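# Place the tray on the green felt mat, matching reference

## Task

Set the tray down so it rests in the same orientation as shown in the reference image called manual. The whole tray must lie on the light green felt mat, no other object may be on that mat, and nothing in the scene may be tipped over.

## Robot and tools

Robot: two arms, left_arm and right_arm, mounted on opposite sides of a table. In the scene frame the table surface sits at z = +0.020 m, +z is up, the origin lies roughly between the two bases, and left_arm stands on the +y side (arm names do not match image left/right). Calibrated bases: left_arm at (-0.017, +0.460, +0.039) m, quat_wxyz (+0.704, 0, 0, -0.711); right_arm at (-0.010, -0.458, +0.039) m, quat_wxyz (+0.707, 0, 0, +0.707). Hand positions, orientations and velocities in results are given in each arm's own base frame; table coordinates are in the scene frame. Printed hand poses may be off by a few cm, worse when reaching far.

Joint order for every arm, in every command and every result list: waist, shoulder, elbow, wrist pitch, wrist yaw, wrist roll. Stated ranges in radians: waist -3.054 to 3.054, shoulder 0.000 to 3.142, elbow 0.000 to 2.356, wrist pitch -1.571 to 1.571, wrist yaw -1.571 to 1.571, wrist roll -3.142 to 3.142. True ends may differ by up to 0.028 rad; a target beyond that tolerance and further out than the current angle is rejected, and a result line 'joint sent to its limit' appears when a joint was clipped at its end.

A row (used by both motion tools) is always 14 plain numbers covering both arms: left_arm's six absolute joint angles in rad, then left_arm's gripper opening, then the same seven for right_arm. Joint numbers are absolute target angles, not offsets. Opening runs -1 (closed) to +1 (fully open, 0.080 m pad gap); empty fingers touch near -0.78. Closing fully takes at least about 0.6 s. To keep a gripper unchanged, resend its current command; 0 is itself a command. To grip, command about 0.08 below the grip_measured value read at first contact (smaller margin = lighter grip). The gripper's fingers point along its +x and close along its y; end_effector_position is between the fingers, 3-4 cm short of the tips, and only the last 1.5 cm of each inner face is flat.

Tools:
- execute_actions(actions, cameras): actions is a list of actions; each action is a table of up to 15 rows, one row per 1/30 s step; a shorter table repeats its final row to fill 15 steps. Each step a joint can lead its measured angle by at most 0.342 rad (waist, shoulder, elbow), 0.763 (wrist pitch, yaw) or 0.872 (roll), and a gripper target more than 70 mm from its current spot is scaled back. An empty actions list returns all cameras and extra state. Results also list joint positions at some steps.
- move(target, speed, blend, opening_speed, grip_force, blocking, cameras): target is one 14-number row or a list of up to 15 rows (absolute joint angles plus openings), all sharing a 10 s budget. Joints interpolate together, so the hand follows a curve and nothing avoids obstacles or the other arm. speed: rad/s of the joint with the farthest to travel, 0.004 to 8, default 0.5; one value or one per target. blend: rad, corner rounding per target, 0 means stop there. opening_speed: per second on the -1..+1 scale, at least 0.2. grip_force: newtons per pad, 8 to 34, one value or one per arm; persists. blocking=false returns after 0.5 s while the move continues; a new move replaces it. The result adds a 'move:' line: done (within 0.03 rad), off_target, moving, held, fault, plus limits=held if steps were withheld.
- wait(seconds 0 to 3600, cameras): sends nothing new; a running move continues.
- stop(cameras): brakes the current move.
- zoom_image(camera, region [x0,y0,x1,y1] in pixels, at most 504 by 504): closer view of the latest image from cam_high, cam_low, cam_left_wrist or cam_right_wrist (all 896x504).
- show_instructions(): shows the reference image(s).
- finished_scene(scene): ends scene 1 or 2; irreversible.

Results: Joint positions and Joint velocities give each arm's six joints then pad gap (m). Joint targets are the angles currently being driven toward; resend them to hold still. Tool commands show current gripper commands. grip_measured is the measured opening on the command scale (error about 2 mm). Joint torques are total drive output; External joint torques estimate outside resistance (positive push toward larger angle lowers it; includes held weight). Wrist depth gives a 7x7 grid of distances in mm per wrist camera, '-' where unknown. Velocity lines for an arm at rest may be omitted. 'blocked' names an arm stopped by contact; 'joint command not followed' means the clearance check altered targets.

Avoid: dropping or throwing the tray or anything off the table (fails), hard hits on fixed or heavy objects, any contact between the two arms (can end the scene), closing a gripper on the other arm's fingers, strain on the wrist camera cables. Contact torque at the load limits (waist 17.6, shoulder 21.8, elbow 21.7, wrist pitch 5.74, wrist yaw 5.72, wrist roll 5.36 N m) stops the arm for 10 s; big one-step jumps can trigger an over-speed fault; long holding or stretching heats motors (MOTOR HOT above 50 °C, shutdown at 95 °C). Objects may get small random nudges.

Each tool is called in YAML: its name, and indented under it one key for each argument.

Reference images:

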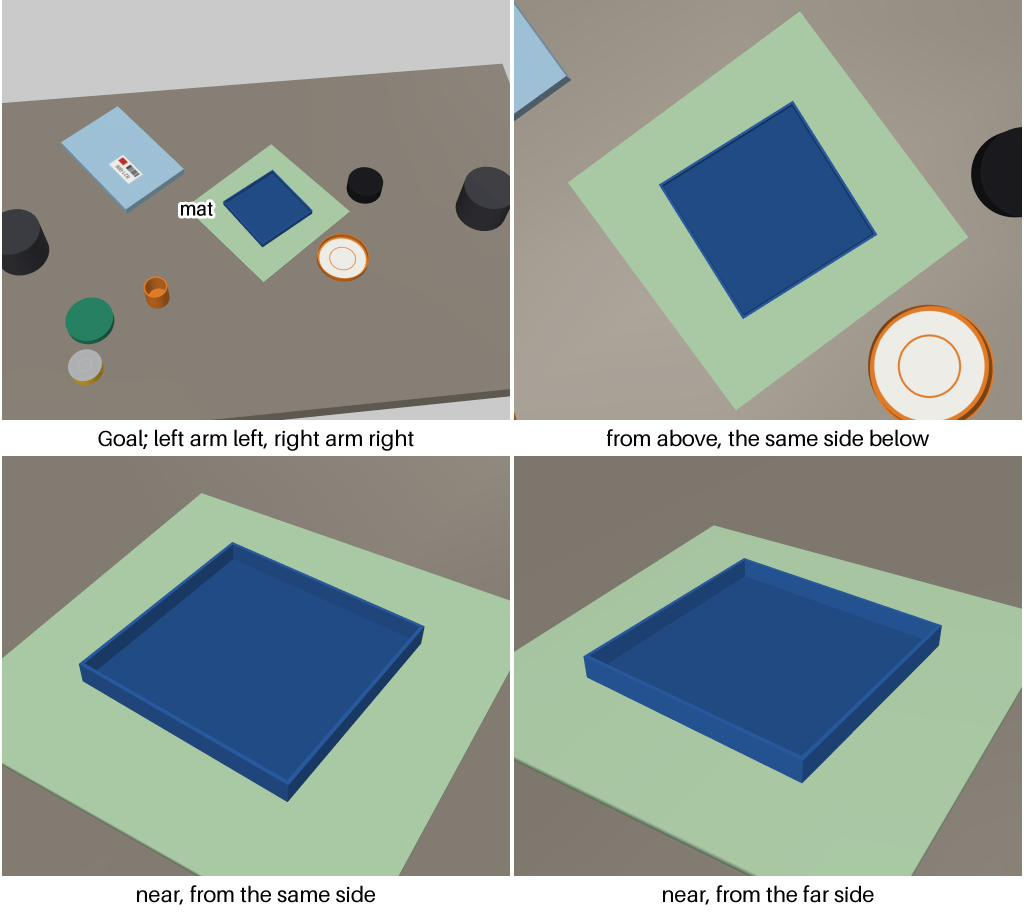

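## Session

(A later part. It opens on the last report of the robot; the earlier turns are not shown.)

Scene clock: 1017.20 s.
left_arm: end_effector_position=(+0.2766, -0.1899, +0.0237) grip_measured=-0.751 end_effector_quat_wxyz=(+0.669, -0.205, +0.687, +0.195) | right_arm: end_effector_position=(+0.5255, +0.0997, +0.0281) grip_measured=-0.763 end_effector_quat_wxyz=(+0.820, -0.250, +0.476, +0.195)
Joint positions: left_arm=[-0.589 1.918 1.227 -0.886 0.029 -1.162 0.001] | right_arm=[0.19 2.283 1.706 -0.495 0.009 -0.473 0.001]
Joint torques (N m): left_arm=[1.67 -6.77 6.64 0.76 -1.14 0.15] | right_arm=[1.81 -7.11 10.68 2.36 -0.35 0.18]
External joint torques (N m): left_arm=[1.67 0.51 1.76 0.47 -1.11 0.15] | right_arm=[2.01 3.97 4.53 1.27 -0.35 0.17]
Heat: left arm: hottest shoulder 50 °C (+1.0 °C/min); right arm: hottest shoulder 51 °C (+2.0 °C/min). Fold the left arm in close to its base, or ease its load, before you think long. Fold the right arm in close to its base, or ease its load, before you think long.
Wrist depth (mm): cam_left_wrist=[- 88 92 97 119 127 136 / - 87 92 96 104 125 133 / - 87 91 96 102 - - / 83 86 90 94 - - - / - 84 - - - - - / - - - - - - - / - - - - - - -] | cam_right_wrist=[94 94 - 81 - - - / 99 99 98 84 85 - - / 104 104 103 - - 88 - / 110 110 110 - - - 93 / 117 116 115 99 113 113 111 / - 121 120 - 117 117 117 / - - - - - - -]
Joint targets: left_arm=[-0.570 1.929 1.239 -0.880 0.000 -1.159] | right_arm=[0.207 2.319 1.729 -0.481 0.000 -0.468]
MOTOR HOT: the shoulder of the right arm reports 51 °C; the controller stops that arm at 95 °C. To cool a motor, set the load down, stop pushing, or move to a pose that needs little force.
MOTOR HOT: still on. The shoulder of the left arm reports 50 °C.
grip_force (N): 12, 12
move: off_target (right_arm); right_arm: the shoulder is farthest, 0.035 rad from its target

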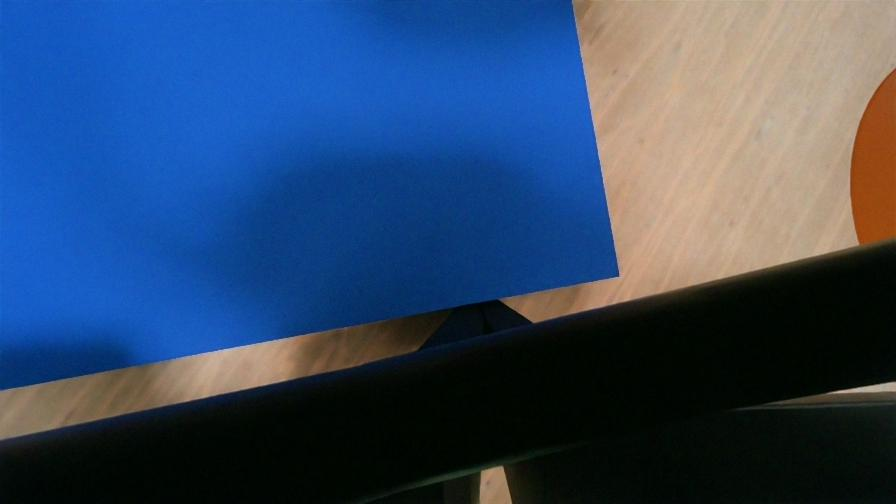

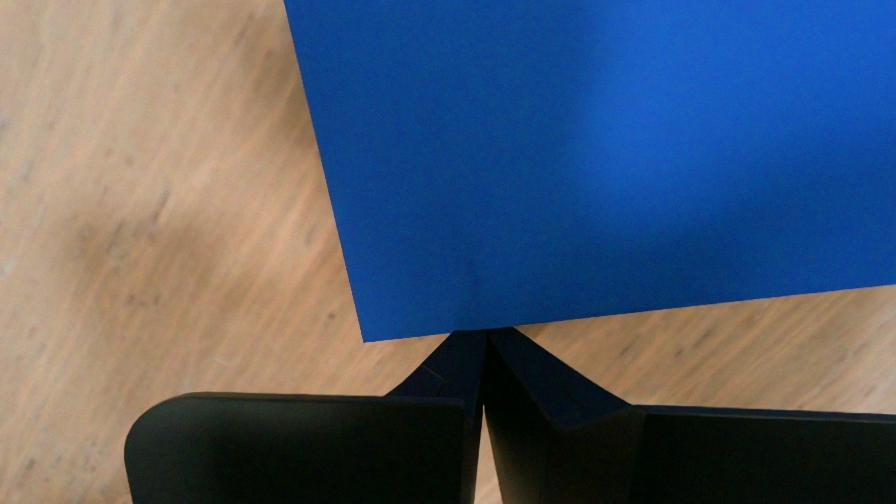

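move:
  target: [-0.4375, 1.8886, 1.1835, -0.8649, 0, -0.972, -0.9, 0.1295, 2.2571, 1.6188, -0.4319, 0, -0.503, -0.9]
  speed: 0.1
  cameras: ["cam_left_wrist","cam_right_wrist"]

Scene clock: 1027.70 s.
left_arm: end_effector_position=(+0.2878, -0.1549, +0.0232) grip_measured=-0.751 end_effector_quat_wxyz=(+0.670, -0.187, +0.698, +0.167) | right_arm: end_effector_position=(+0.5237, +0.0580, +0.0264) grip_measured=-0.763 end_effector_quat_wxyz=(+0.827, -0.244, +0.478, +0.167)
Joint positions: left_arm=[-0.472 1.893 1.189 -0.879 0.047 -0.978 0.001] | right_arm=[0.114 2.249 1.634 -0.445 0.013 -0.501 0.001]
Joint torques (N m): left_arm=[3.03 -8.14 4.57 1.3 -1.83 0.24] | right_arm=[1.61 -9.86 5.9 2.3 -0.45 -0.09]
External joint torques (N m): left_arm=[3.09 -1.03 -0.26 1.03 -1.82 0.24] | right_arm=[1.63 0.92 -0.16 1.21 -0.43 -0.11]
Heat: left arm: hottest shoulder 49 °C (+0.0 °C/min); right arm: hottest shoulder 49 °C (+0.0 °C/min). Fold the left arm in close to its base, or ease its load, before you think long. Fold the right arm in close to its base, or ease its load, before you think long.
Wrist depth (mm): cam_left_wrist=[- 88 92 97 120 127 138 / - 87 92 96 118 125 134 / - 86 91 96 104 126 135 / 82 85 90 95 114 124 132 / - 84 88 93 114 123 132 / - 82 99 68 - 122 129 / - - - - - - -] | cam_right_wrist=[92 92 - - - - - / 97 97 - - - - 82 / 102 102 - - - - - / 108 108 109 - - 109 106 / 115 115 115 - 114 113 113 / - 121 119 - 118 119 119 / - - - - - - -]
Joint targets: left_arm=[-0.438 1.889 1.184 -0.865 0.000 -0.972] | right_arm=[0.129 2.257 1.619 -0.432 0.000 -0.503]
MOTOR HOT: still on. The shoulder of the left arm reports 49 °C.
MOTOR HOT: still on. The shoulder of the right arm reports 49 °C.
grip_force (N): 12, 12
move: off_target (left_arm); left_arm: the wrist yaw is farthest, 0.047 rad from its target

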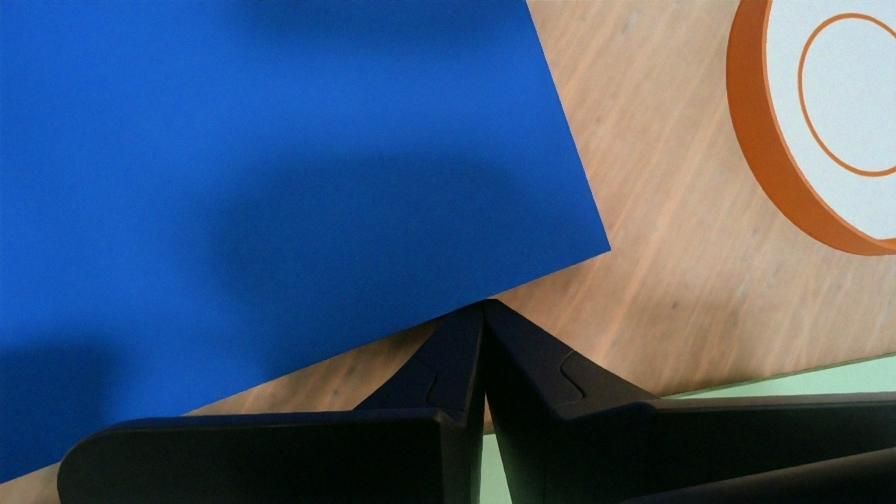

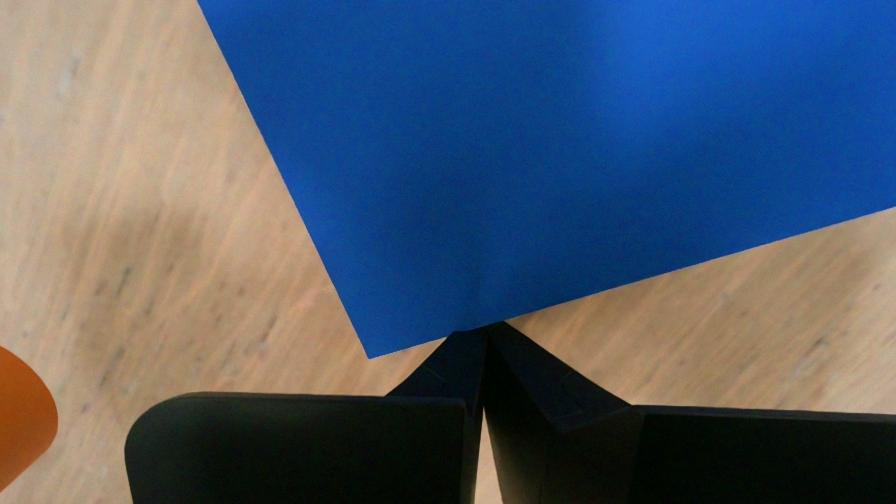

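move:
  target: [-0.4092, 1.8436, 1.121, -0.8469, 0, -0.944, -0.9, 0.1556, 2.2311, 1.5749, -0.414, 0, -0.463, -0.9]
  speed: 0.08
  cameras: ["cam_left_wrist","cam_right_wrist","cam_high"]

Scene clock: 1060.47 s.
left_arm: end_effector_position=(+0.2810, -0.1388, +0.0228) grip_measured=-0.751 end_effector_quat_wxyz=(+0.671, -0.188, +0.697, +0.170) | right_arm: end_effector_position=(+0.5169, +0.0617, +0.0262) grip_measured=-0.763 end_effector_quat_wxyz=(+0.830, -0.236, +0.479, +0.160)
Joint positions: left_arm=[-0.438 1.848 1.127 -0.861 0.043 -0.949 0.001] | right_arm=[0.125 2.225 1.591 -0.425 0.021 -0.468 0.001]
Joint torques (N m): left_arm=[2.53 -7.76 4.55 1.33 -1.7 0.18] | right_arm=[3.2 -9.81 5.59 2.07 -0.69 0.15]
External joint torques (N m): left_arm=[2.53 -1 -0.27 1.04 -1.68 0.18] | right_arm=[3.21 1.03 -0.56 0.95 -0.67 0.14]
Heat: left arm: hottest shoulder 52 °C (+3.0 °C/min); right arm: hottest shoulder 52 °C (+1.0 °C/min). Fold the left arm in close to its base, or ease its load, before you think long. Fold the right arm in close to its base, or ease its load, before you think long.
Wrist depth (mm): cam_left_wrist=[- 88 93 98 121 127 139 / - 87 92 97 104 126 136 / - 86 91 96 104 126 131 / 82 85 90 95 103 123 134 / - 84 89 93 114 123 131 / - 94 99 68 - - - / - - - - - - -] | cam_right_wrist=[92 92 - 79 - - - / 97 97 95 - - - - / 102 102 102 - - - - / 108 108 109 - - - 95 / 115 115 115 99 115 113 113 / - 121 119 - 118 119 119 / - - - - - - -]
Joint targets: left_arm=[-0.409 1.843 1.121 -0.847 0.000 -0.944] | right_arm=[0.156 2.231 1.575 -0.414 0.000 -0.463]
MOTOR HOT: still on. The shoulder of the left arm reports 52 °C.
MOTOR HOT: still on. The shoulder of the right arm reports 52 °C.
grip_force (N): 12, 12
move: off_target (left_arm, right_arm); left_arm: the wrist yaw is farthest, 0.043 rad from its target; right_arm: the waist is farthest, 0.031 rad from its target
Images, in order (width x height): cam_high 896x504, cam_left_wrist 896x504, cam_right_wrist 896x504.

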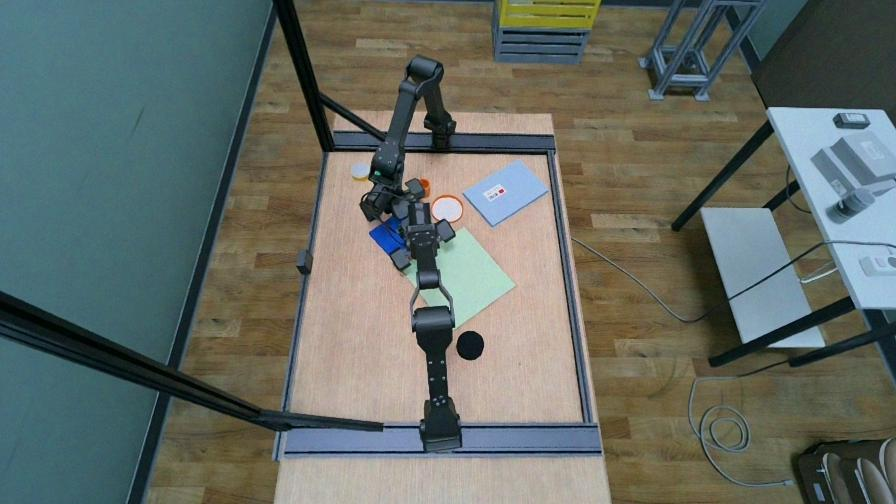

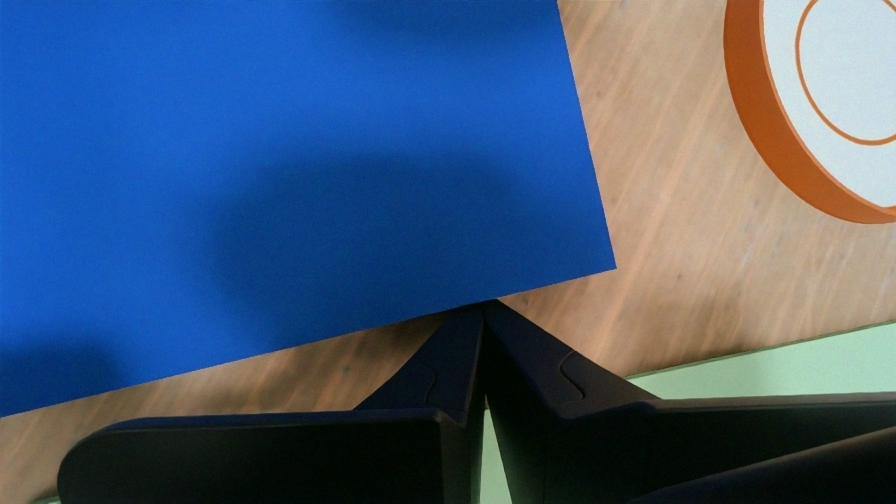

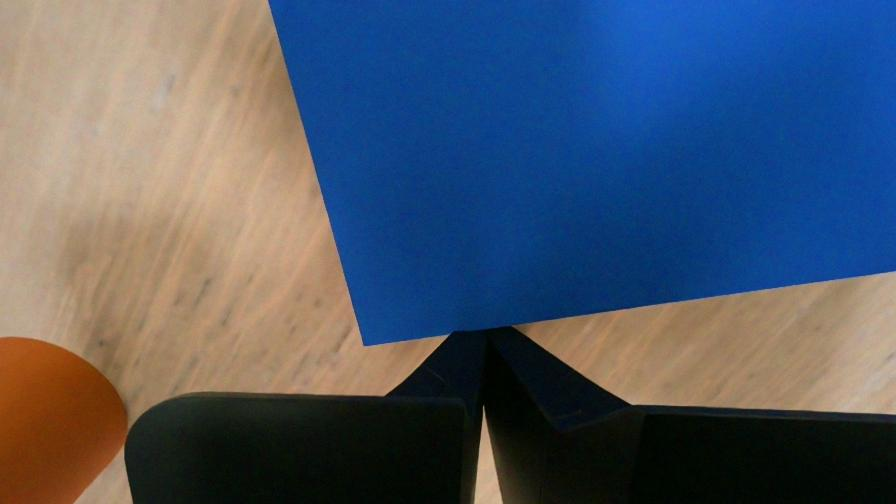

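move:
  target:
    - [-0.4267, 1.806, 1.2791, -1.011, 0, -0.96, -0.9, 0.1728, 2.137, 1.652, -0.5649, 0, -0.445, -0.9]
    - [-0.4623, 1.8775, 1.4781, -1.1586, 0, -0.995, -0.9, 0.2136, 2.055, 1.678, -0.6732, 0, -0.404, -0.9]
  speed: 0.13
  blend: [0.02,0]
  cameras: ["cam_left_wrist","cam_right_wrist","cam_low"]

Scene clock: 1133.20 s.
left_arm: end_effector_position=(+0.3031, -0.1604, +0.0924) grip_measured=-0.751 end_effector_quat_wxyz=(+0.674, -0.182, +0.693, +0.178) | right_arm: end_effector_position=(+0.4799, +0.0983, +0.0873) grip_measured=-0.763 end_effector_quat_wxyz=(+0.812, -0.226, +0.503, +0.188)
Joint positions: left_arm=[-0.477 1.872 1.452 -1.167 0.023 -0.991 0.001] | right_arm=[0.205 2.08 1.643 -0.689 0.009 -0.407 0.001]
Joint torques (N m): left_arm=[1.28 -7.57 8.52 0.99 -0.91 -0.07] | right_arm=[0.97 -12.63 12.38 2.4 -0.31 0.1]
External joint torques (N m): left_arm=[1.37 -0.16 3.32 0.75 -0.89 -0.07] | right_arm=[0.92 -2.71 6.15 1.4 -0.29 0.09]
Heat: left arm: hottest shoulder 52 °C (+0.0 °C/min); right arm: hottest shoulder 58 °C (+3.0 °C/min). Fold the left arm in close to its base, or ease its load, before you think long. Fold the right arm in close to its base, or ease its load, before you think long.
Wrist depth (mm): cam_left_wrist=[149 153 125 108 92 184 191 / 149 152 122 106 90 183 190 / 148 150 124 105 89 183 189 / 148 151 124 103 88 182 191 / 147 152 158 96 93 179 187 / 147 152 156 67 - 178 188 / - - - - - - -] | cam_right_wrist=[157 157 156 - 96 - 150 / 165 166 164 - 99 - 158 / 174 174 173 - - - 166 / 185 184 183 - - 172 175 / - 194 197 - 190 186 185 / - 204 201 - 195 195 195 / - - - - - - -]
Joint targets: left_arm=[-0.462 1.878 1.478 -1.158 0.000 -0.995] | right_arm=[0.214 2.055 1.678 -0.673 0.000 -0.404]
MOTOR HOT: still on. The shoulder of the left arm reports 52 °C.
MOTOR HOT: still on. The shoulder of the right arm reports 58 °C.
grip_force (N): 12, 12
move: off_target (right_arm); right_arm: the elbow is farthest, 0.035 rad from its target
Images, in order (width x height): cam_low 896x504, cam_left_wrist 896x504, cam_right_wrist 896x504.

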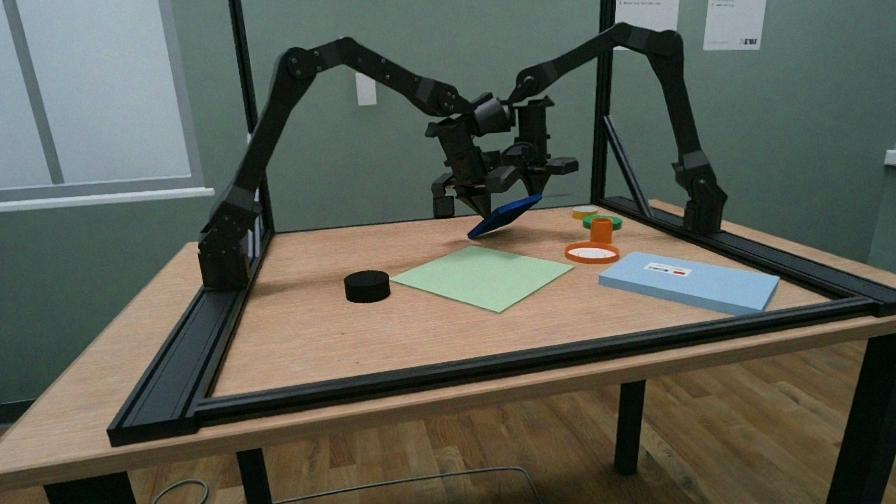

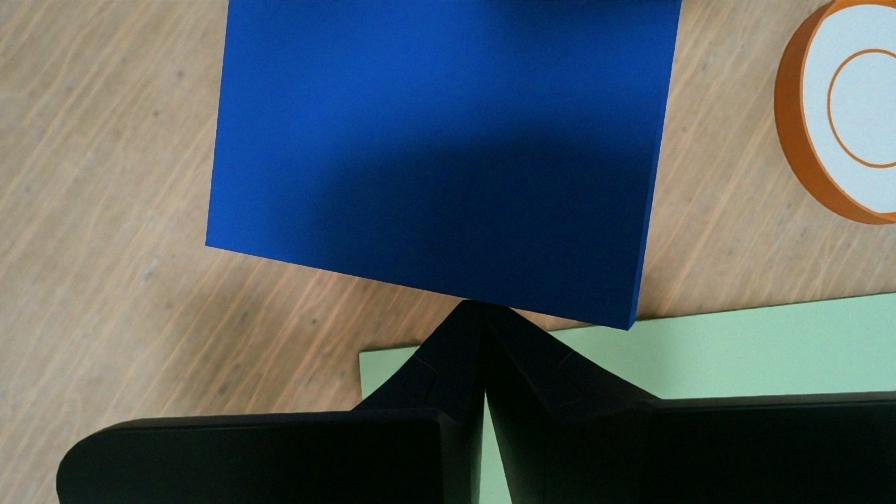

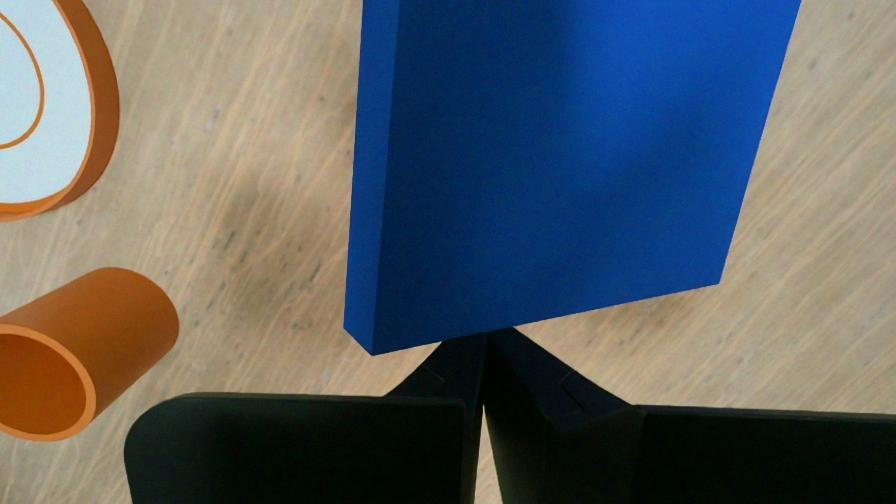

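move:
  target:
    - [-0.4333, 1.8985, 1.5071, -1.1666, 0, -0.995, -0.9, 0.2235, 2.0964, 1.7405, -0.6942, 0, -0.404, -0.9]
    - [-0.4776, 1.9456, 1.6412, -1.1866, 0, -1.04, -0.9, 0.284, 2.0217, 1.7014, -0.7363, 0, -0.343, -0.9]
    - [-0.5209, 2.0095, 1.743, -1.1455, 0, -1.08, -0.9, 0.3571, 1.9564, 1.6231, -0.7274, 0, -0.268, -0.9]
  speed: [0.1,0.12,0.12]
  blend: [0.01,0.02,0]
  cameras: ["cam_left_wrist","cam_right_wrist","cam_low"]

Scene clock: 1152.97 s.
left_arm: end_effector_position=(+0.3551, -0.2140, +0.1204) grip_measured=-0.751 end_effector_quat_wxyz=(+0.715, -0.226, +0.646, +0.144) | right_arm: end_effector_position=(+0.4498, +0.1601, +0.1265) grip_measured=-0.763 end_effector_quat_wxyz=(+0.825, -0.201, +0.484, +0.211)
Joint positions: left_arm=[-0.539 1.998 1.728 -1.149 0.01 -1.071 0.001] | right_arm=[0.344 1.977 1.631 -0.737 0.005 -0.268 0.001]
Joint torques (N m): left_arm=[1.62 -8.19 7.79 0.77 -0.44 -0.25] | right_arm=[1.52 -11.64 7.07 1.99 -0.21 0]
External joint torques (N m): left_arm=[1.66 0.45 2.19 0.26 -0.4 -0.25] | right_arm=[1.45 -2.11 0.56 0.87 -0.19 0]
Heat: left arm: hottest shoulder 49 °C (-3.0 °C/min); right arm: hottest shoulder 60 °C (+3.0 °C/min). Fold the left arm in close to its base, or ease its load, before you think long. Fold the right arm in close to its base, or ease its load, before you think long.
Wrist depth (mm): cam_left_wrist=[198 203 209 204 210 230 238 / 196 201 205 200 207 228 235 / 194 199 205 207 204 225 230 / 191 196 202 208 214 221 228 / 189 193 199 203 212 218 224 / 187 191 - 67 - 213 221 / - - - - - - -] | cam_right_wrist=[172 175 179 184 189 194 199 / 179 181 175 190 196 202 208 / 185 186 181 182 204 209 216 / 191 193 - 195 213 219 225 / 199 199 - 197 221 229 976 / 204 209 - - 229 236 1006 / - - - - - - -]
Joint targets: left_arm=[-0.521 2.009 1.743 -1.146 0.000 -1.080] | right_arm=[0.357 1.956 1.623 -0.727 0.000 -0.268]
MOTOR HOT: still on. The shoulder of the left arm reports 49 °C.
MOTOR HOT: still on. The shoulder of the right arm reports 60 °C.
grip_force (N): 12, 12
move: done; blend cut to 0 rad at target 1
Images, in order (width x height): cam_low 896x504, cam_left_wrist 896x504, cam_right_wrist 896x504.

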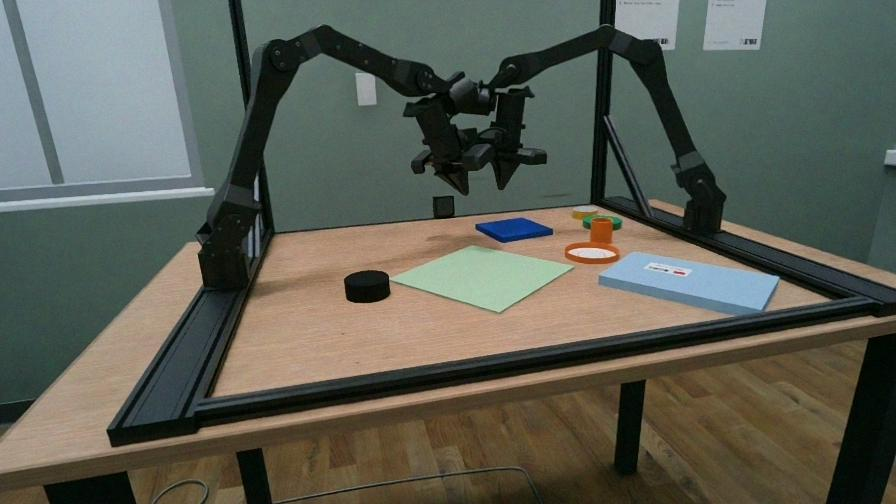

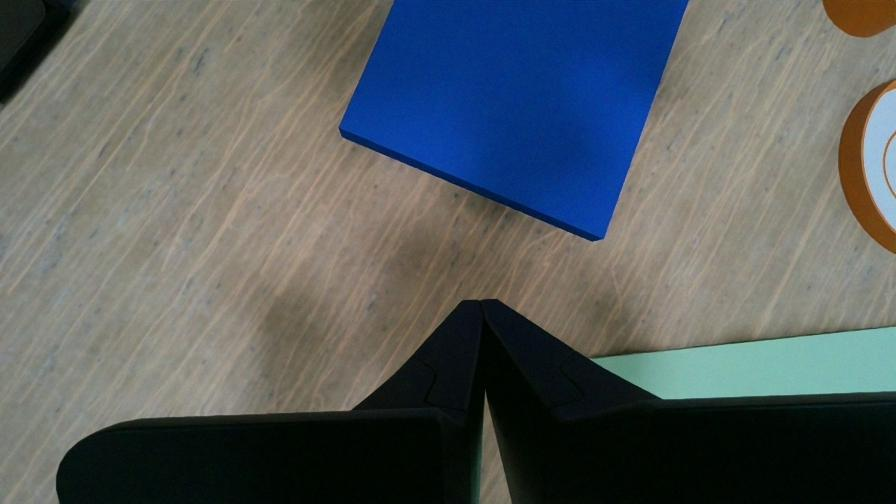

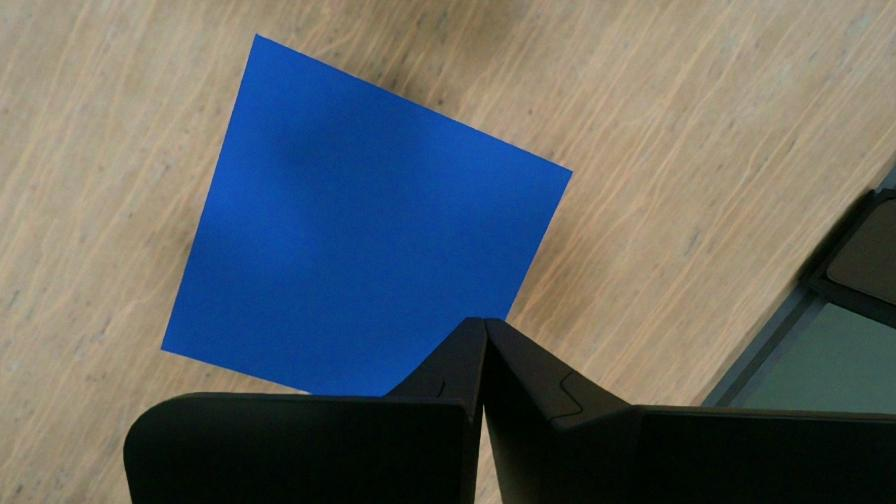

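move:
  target:
    - [-0.7638, 2.0349, 1.7622, -1.1273, 0, -2.475, -0.9, 0.1123, 2.2922, 1.7399, -0.0477, 0, 1.55, -0.9]
    - [-0.7638, 2.1102, 1.4943, -0.7841, 0, -2.475, -0.9, 0.1123, 2.4446, 1.6317, 0.2129, 0, 1.55, -0.9]
  speed: [0.6,0.25]
  cameras: ["all"]

Scene clock: 1351.40 s.
left_arm: end_effector_position=(+0.3110, -0.2980, +0.0280) grip_measured=-0.751 end_effector_quat_wxyz=(-0.459, +0.596, -0.467, -0.465) | right_arm: end_effector_position=(+0.6217, +0.0694, +0.0570) grip_measured=-0.763 end_effector_quat_wxyz=(+0.700, +0.665, +0.220, -0.139)
Joint positions: left_arm=[-0.763 2.103 1.505 -0.785 0.003 -2.47 0.001] | right_arm=[0.111 2.392 1.66 0.217 -0.001 1.548 0.001]
Joint torques (N m): left_arm=[0 -9.73 5.69 0.58 -0.04 0.04] | right_arm=[0.1 -11.47 7.85 1.75 -0.01 -0.05]
External joint torques (N m): left_arm=[0.01 -0.7 0.37 0.06 -0.01 0.04] | right_arm=[0.21 0.58 1.42 0.13 -0.04 -0.01]
Heat: left arm: hottest shoulder 56 °C (+0.0 °C/min); right arm: hottest shoulder 67 °C (-1.0 °C/min). Fold the left arm in close to its base, or ease its load, before you think long. Fold the right arm in close to its base, or ease its load, before you think long.
Wrist depth (mm): cam_left_wrist=[209 258 253 167 115 95 72 / 226 1911 279 145 117 97 72 / 2088 2160 165 147 127 97 78 / - 2259 313 197 132 101 82 / 1725 319 361 167 129 107 80 / 1470 311 - 67 - 106 84 / - - - - - - -] | cam_right_wrist=[82 84 85 - - - - / 87 88 90 - - 85 - / - 93 96 - - - 109 / - 99 103 106 108 112 115 / 105 107 110 110 116 121 124 / - 112 116 - 123 129 133 / - - - - - - -]
Joint targets: left_arm=[-0.763 2.103 1.505 -0.785 0.003 -2.470] | right_arm=[0.111 2.394 1.660 0.216 -0.001 1.548]
MOTOR HOT: still on. The shoulder of the left arm reports 56 °C.
MOTOR HOT: still on. The shoulder of the right arm reports 67 °C.
blocked (right_arm)
grip_force (N): 12, 12
move: off_target (right_arm); right_arm: the shoulder is farthest, 0.053 rad from its target

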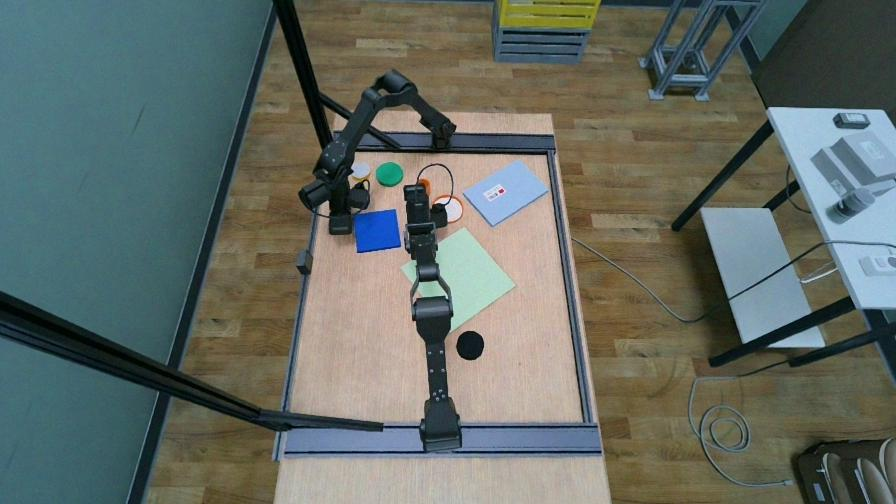

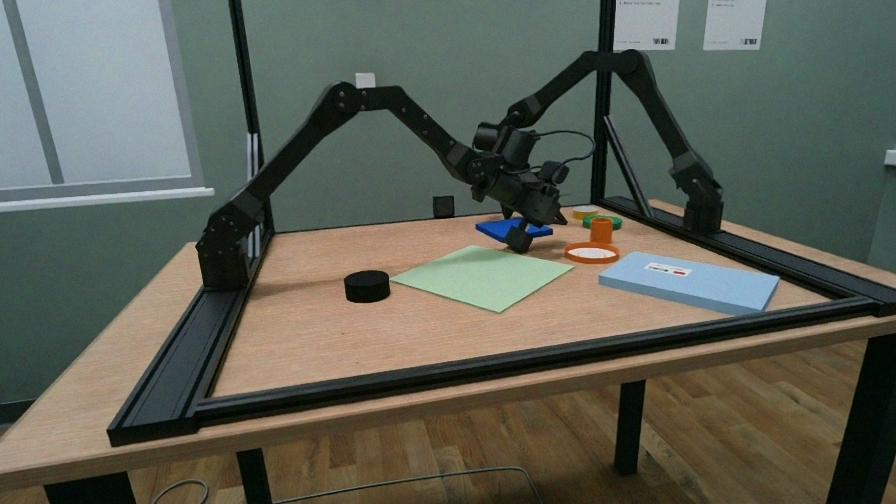

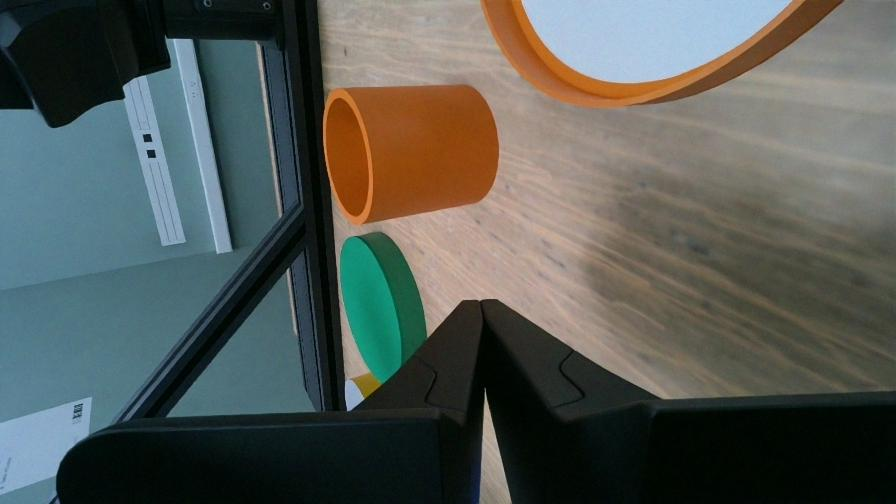

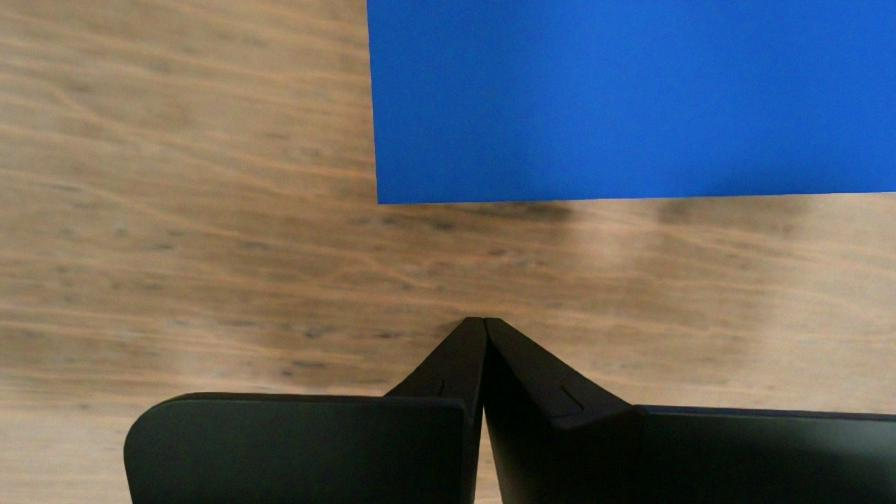

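move:
  target:
    - [-0.7638, 2.1102, 1.4943, -0.7841, 0, -2.475, -0.9, 0.1123, 2.2922, 1.7399, -0.0477, 0, 1.55, -0.9]
    - [-0.7638, 2.1102, 1.4943, -0.7841, 0, -2.475, -0.9, 0.1356, 2.4535, 2.2474, -0.6939, 0, 1.576, -0.9]
    - [-0.7638, 2.1102, 1.4943, -0.7841, 0, -2.475, -0.9, 0.1356, 2.4989, 2.0112, -0.4123, 0, 1.576, -0.9]
  speed: [0.5,0.5,0.25]
  blend: [0.03,0,0]
  cameras: ["all"]

zoom_image:
  camera: "cam_low"
  region: [420, 130, 640, 270]

Scene clock: 1427.37 s.
left_arm: end_effector_position=(+0.3110, -0.2980, +0.0280) grip_measured=-0.751 end_effector_quat_wxyz=(-0.459, +0.596, -0.467, -0.465) | right_arm: end_effector_position=(+0.6098, +0.0820, +0.0448) grip_measured=-0.763 end_effector_quat_wxyz=(+0.659, +0.620, +0.341, -0.255)
Joint positions: left_arm=[-0.763 2.103 1.505 -0.785 0.003 -2.47 0.001] | right_arm=[0.133 2.48 2.024 -0.415 -0.001 1.572 0.001]
Joint torques (N m): left_arm=[-0.07 -8.93 4.54 0.66 -0.14 -0.11] | right_arm=[0.22 -10.49 6.57 1.64 0.03 0.09]
External joint torques (N m): left_arm=[-0.05 0.01 -0.74 0.14 -0.11 -0.11] | right_arm=[0.35 1.99 0.08 0.36 -0.01 0.12]
Heat: left arm: hottest shoulder 61 °C (+3.0 °C/min); right arm: hottest shoulder 66 °C (+0.0 °C/min). Fold the left arm in close to its base, or ease its load, before you think long. Fold the right arm in close to its base, or ease its load, before you think long.
Wrist depth (mm): cam_left_wrist=[217 123 131 107 88 78 69 / 229 115 131 114 97 80 70 / 269 132 144 120 98 87 72 / 261 207 165 128 104 89 74 / 305 228 186 125 106 92 79 / - 311 - 67 - 96 82 / - - - - - - -] | cam_right_wrist=[82 84 85 - - - - / 87 88 90 - - - - / - 93 96 - - - 110 / - 100 103 106 108 112 115 / 105 107 110 110 116 121 123 / - 112 115 - 124 129 134 / - - - - - - -]
Joint targets: left_arm=[-0.764 2.110 1.494 -0.784 0.000 -2.475] | right_arm=[0.135 2.499 2.011 -0.412 0.000 1.576]
MOTOR HOT: still on. The shoulder of the left arm reports 61 °C.
MOTOR HOT: still on. The shoulder of the right arm reports 66 °C.
grip_force (N): 12, 12
move: done; blend cut to 0 rad at target 1

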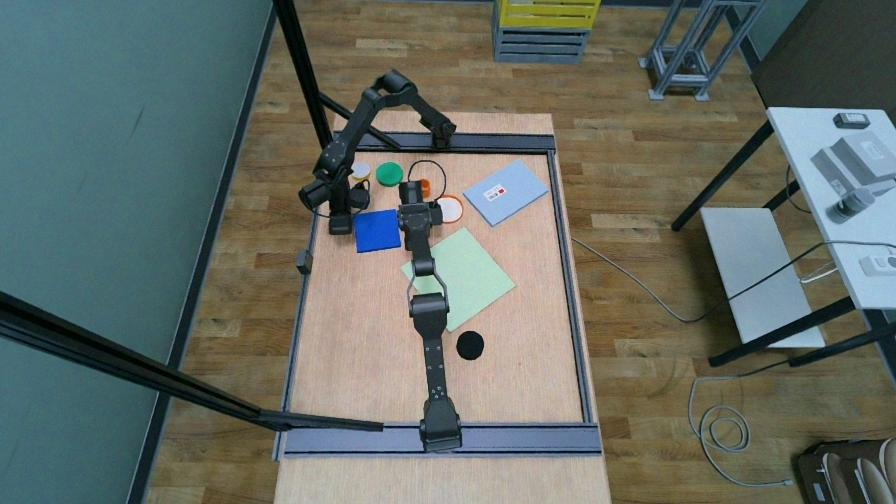

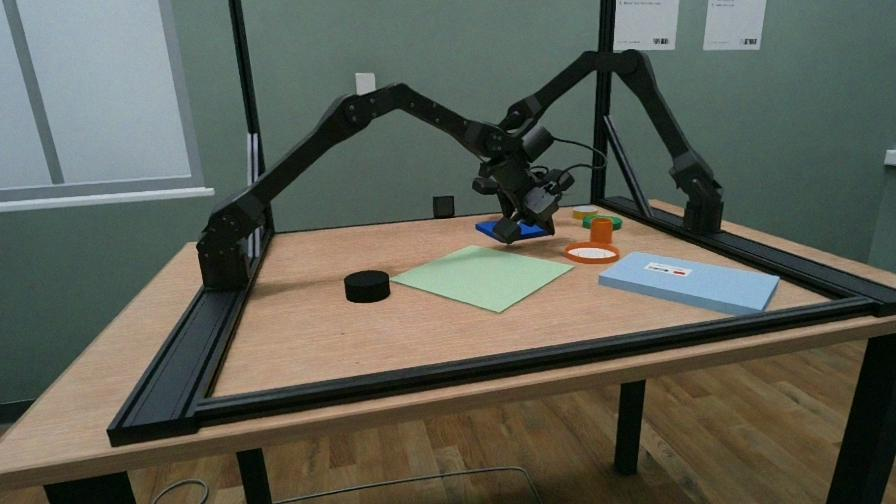

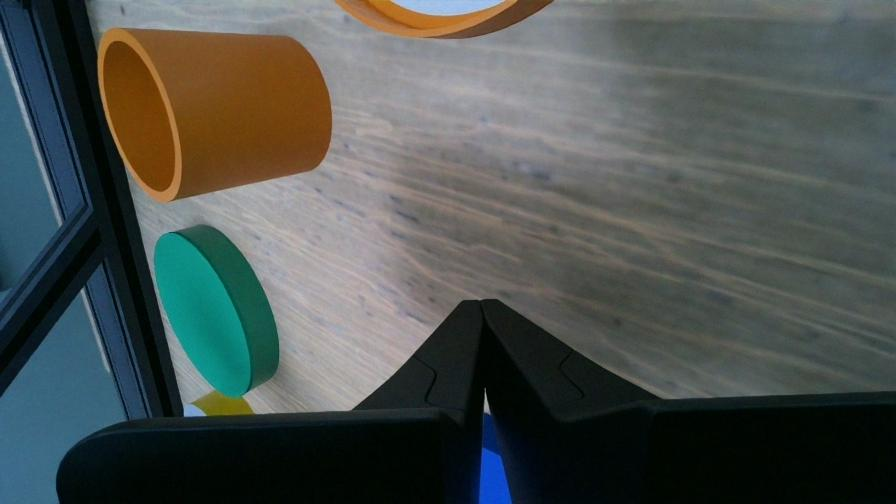

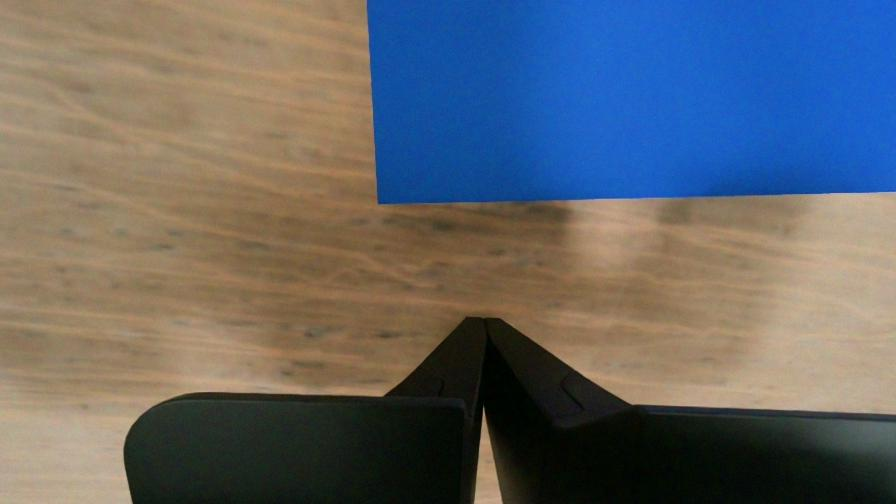

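Scaled by 2.291.

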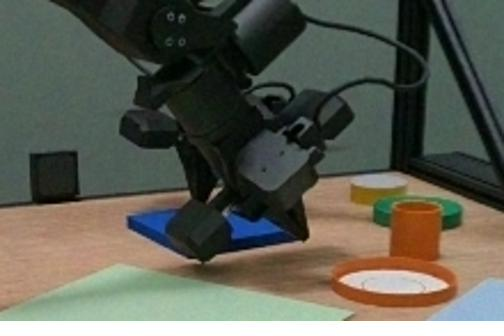

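move:
  target:
    - [-0.7638, 2.0349, 1.7622, -1.1273, 0, -2.475, -0.9, 0.1405, 2.4703, 2.2278, -0.8575, 0, 1.58, -0.9]
    - [-0.6969, 1.7941, 1.4518, -1.2287, 0, -0.818, 0.1, 0.1405, 2.4703, 2.2278, -0.8575, 0, 1.58, -0.9]
    - [-0.6969, 1.8916, 1.1917, -0.871, 0, -0.818, 0.1, 0.1405, 2.4703, 2.2278, -0.8575, 0, 1.58, -0.9]
    - [-0.63, 1.9744, 1.3095, -0.9059, 0, -0.751, 0.1, 0.1405, 2.4703, 2.2278, -0.8575, 0, 1.58, -0.9]
    - [-0.568, 2.0602, 1.4367, -0.9473, 0, -0.689, 0.1, 0.1405, 2.4949, 2.0748, -0.6799, 0, 1.58, -0.9]
  speed: [0.6,0.8,0.4,0.18,0.18]
  blend: [0.05,0,0,0.02,0]
  cameras: ["all"]

zoom_image:
  camera: "cam_low"
  region: [420, 130, 640, 270]

Scene clock: 1467.23 s.
left_arm: end_effector_position=(+0.3107, -0.2048, +0.0254) grip_measured=+0.097 end_effector_quat_wxyz=(+0.701, -0.046, +0.711, +0.042) | right_arm: end_effector_position=(+0.5759, +0.0802, +0.0365) grip_measured=-0.763 end_effector_quat_wxyz=(+0.629, +0.583, +0.403, -0.320)
Joint positions: left_arm=[-0.577 2.043 1.417 -0.952 0.014 -0.702 0.039] | right_arm=[0.138 2.48 2.092 -0.688 -0.002 1.576 0.001]
Joint torques (N m): left_arm=[0.81 -7.13 7.62 0.74 -0.53 0.48] | right_arm=[0.37 -10.73 5.87 1.83 0.04 0.13]
External joint torques (N m): left_arm=[0.87 1.21 2.6 0.45 -0.5 0.49] | right_arm=[0.28 1.63 -0.47 0.78 0 0.15]
Heat: left arm: hottest shoulder 59 °C (-1.0 °C/min); right arm: hottest shoulder 60 °C (-6.1 °C/min). Fold the left arm in close to its base, or ease its load, before you think long. Fold the right arm in close to its base, or ease its load, before you think long.
Wrist depth (mm): cam_left_wrist=[136 129 107 97 85 77 71 / 124 133 117 102 92 81 73 / 173 146 126 107 94 87 76 / 187 163 135 116 100 89 82 / 190 178 147 87 104 95 83 / 211 196 - 67 - 98 87 / - - - - - - -] | cam_right_wrist=[- - - 81 - - - / 100 - - - - 85 96 / 105 92 - - 90 - 100 / 110 - - - - - 106 / 117 117 115 116 114 - 112 / - 121 - 121 117 - 117 / - - - 129 127 - -]
Joint targets: left_arm=[-0.568 2.060 1.437 -0.947 0.000 -0.689] | right_arm=[0.141 2.495 2.075 -0.680 0.000 1.580]
MOTOR HOT: still on. The shoulder of the left arm reports 59 °C.
MOTOR HOT: still on. The shoulder of the right arm reports 60 °C.
grip_force (N): 12, 12
move: done

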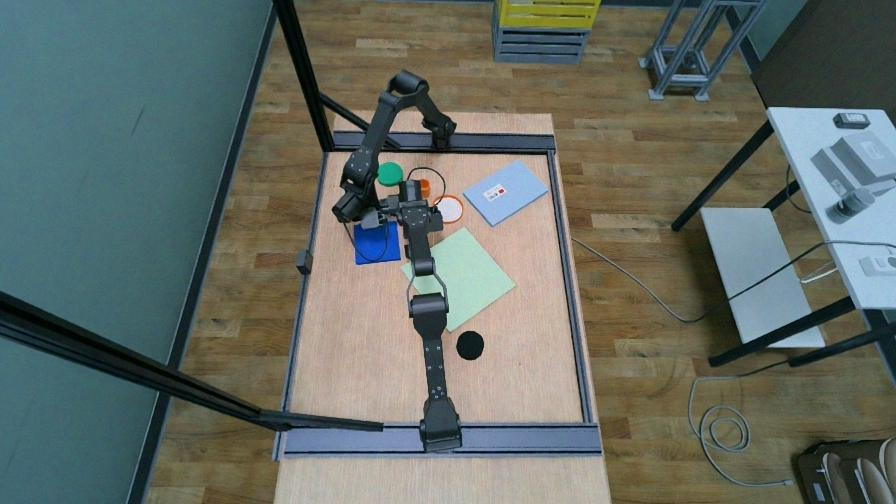

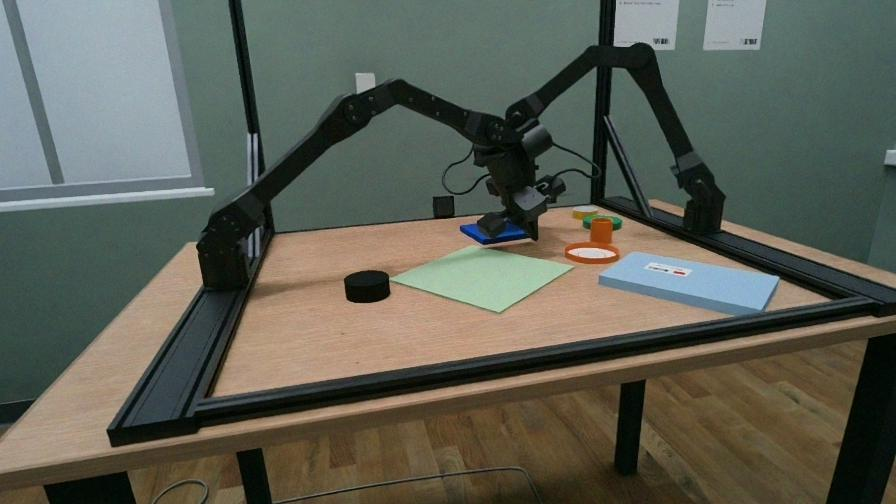

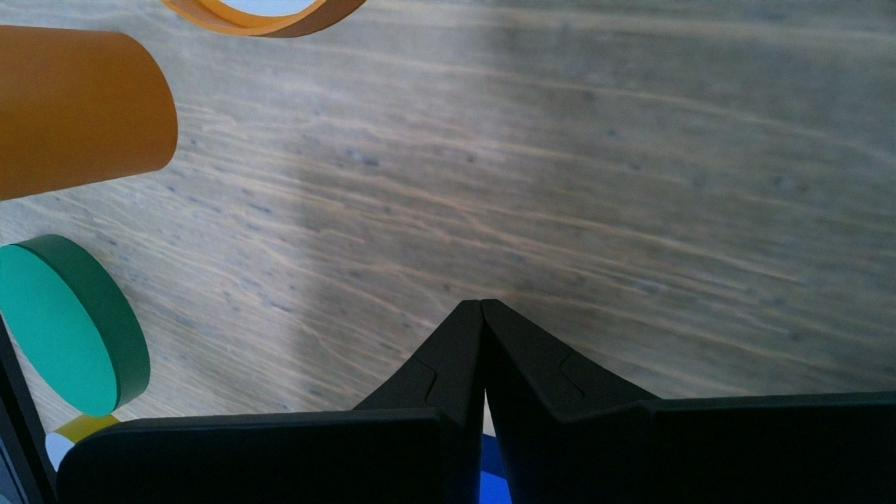

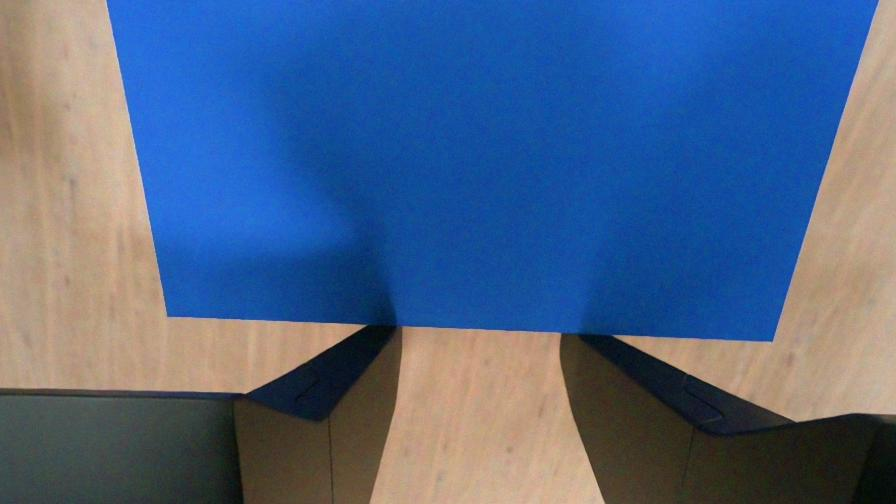

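Scaled by 2.291.

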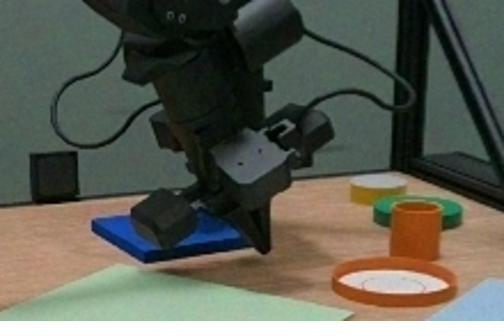

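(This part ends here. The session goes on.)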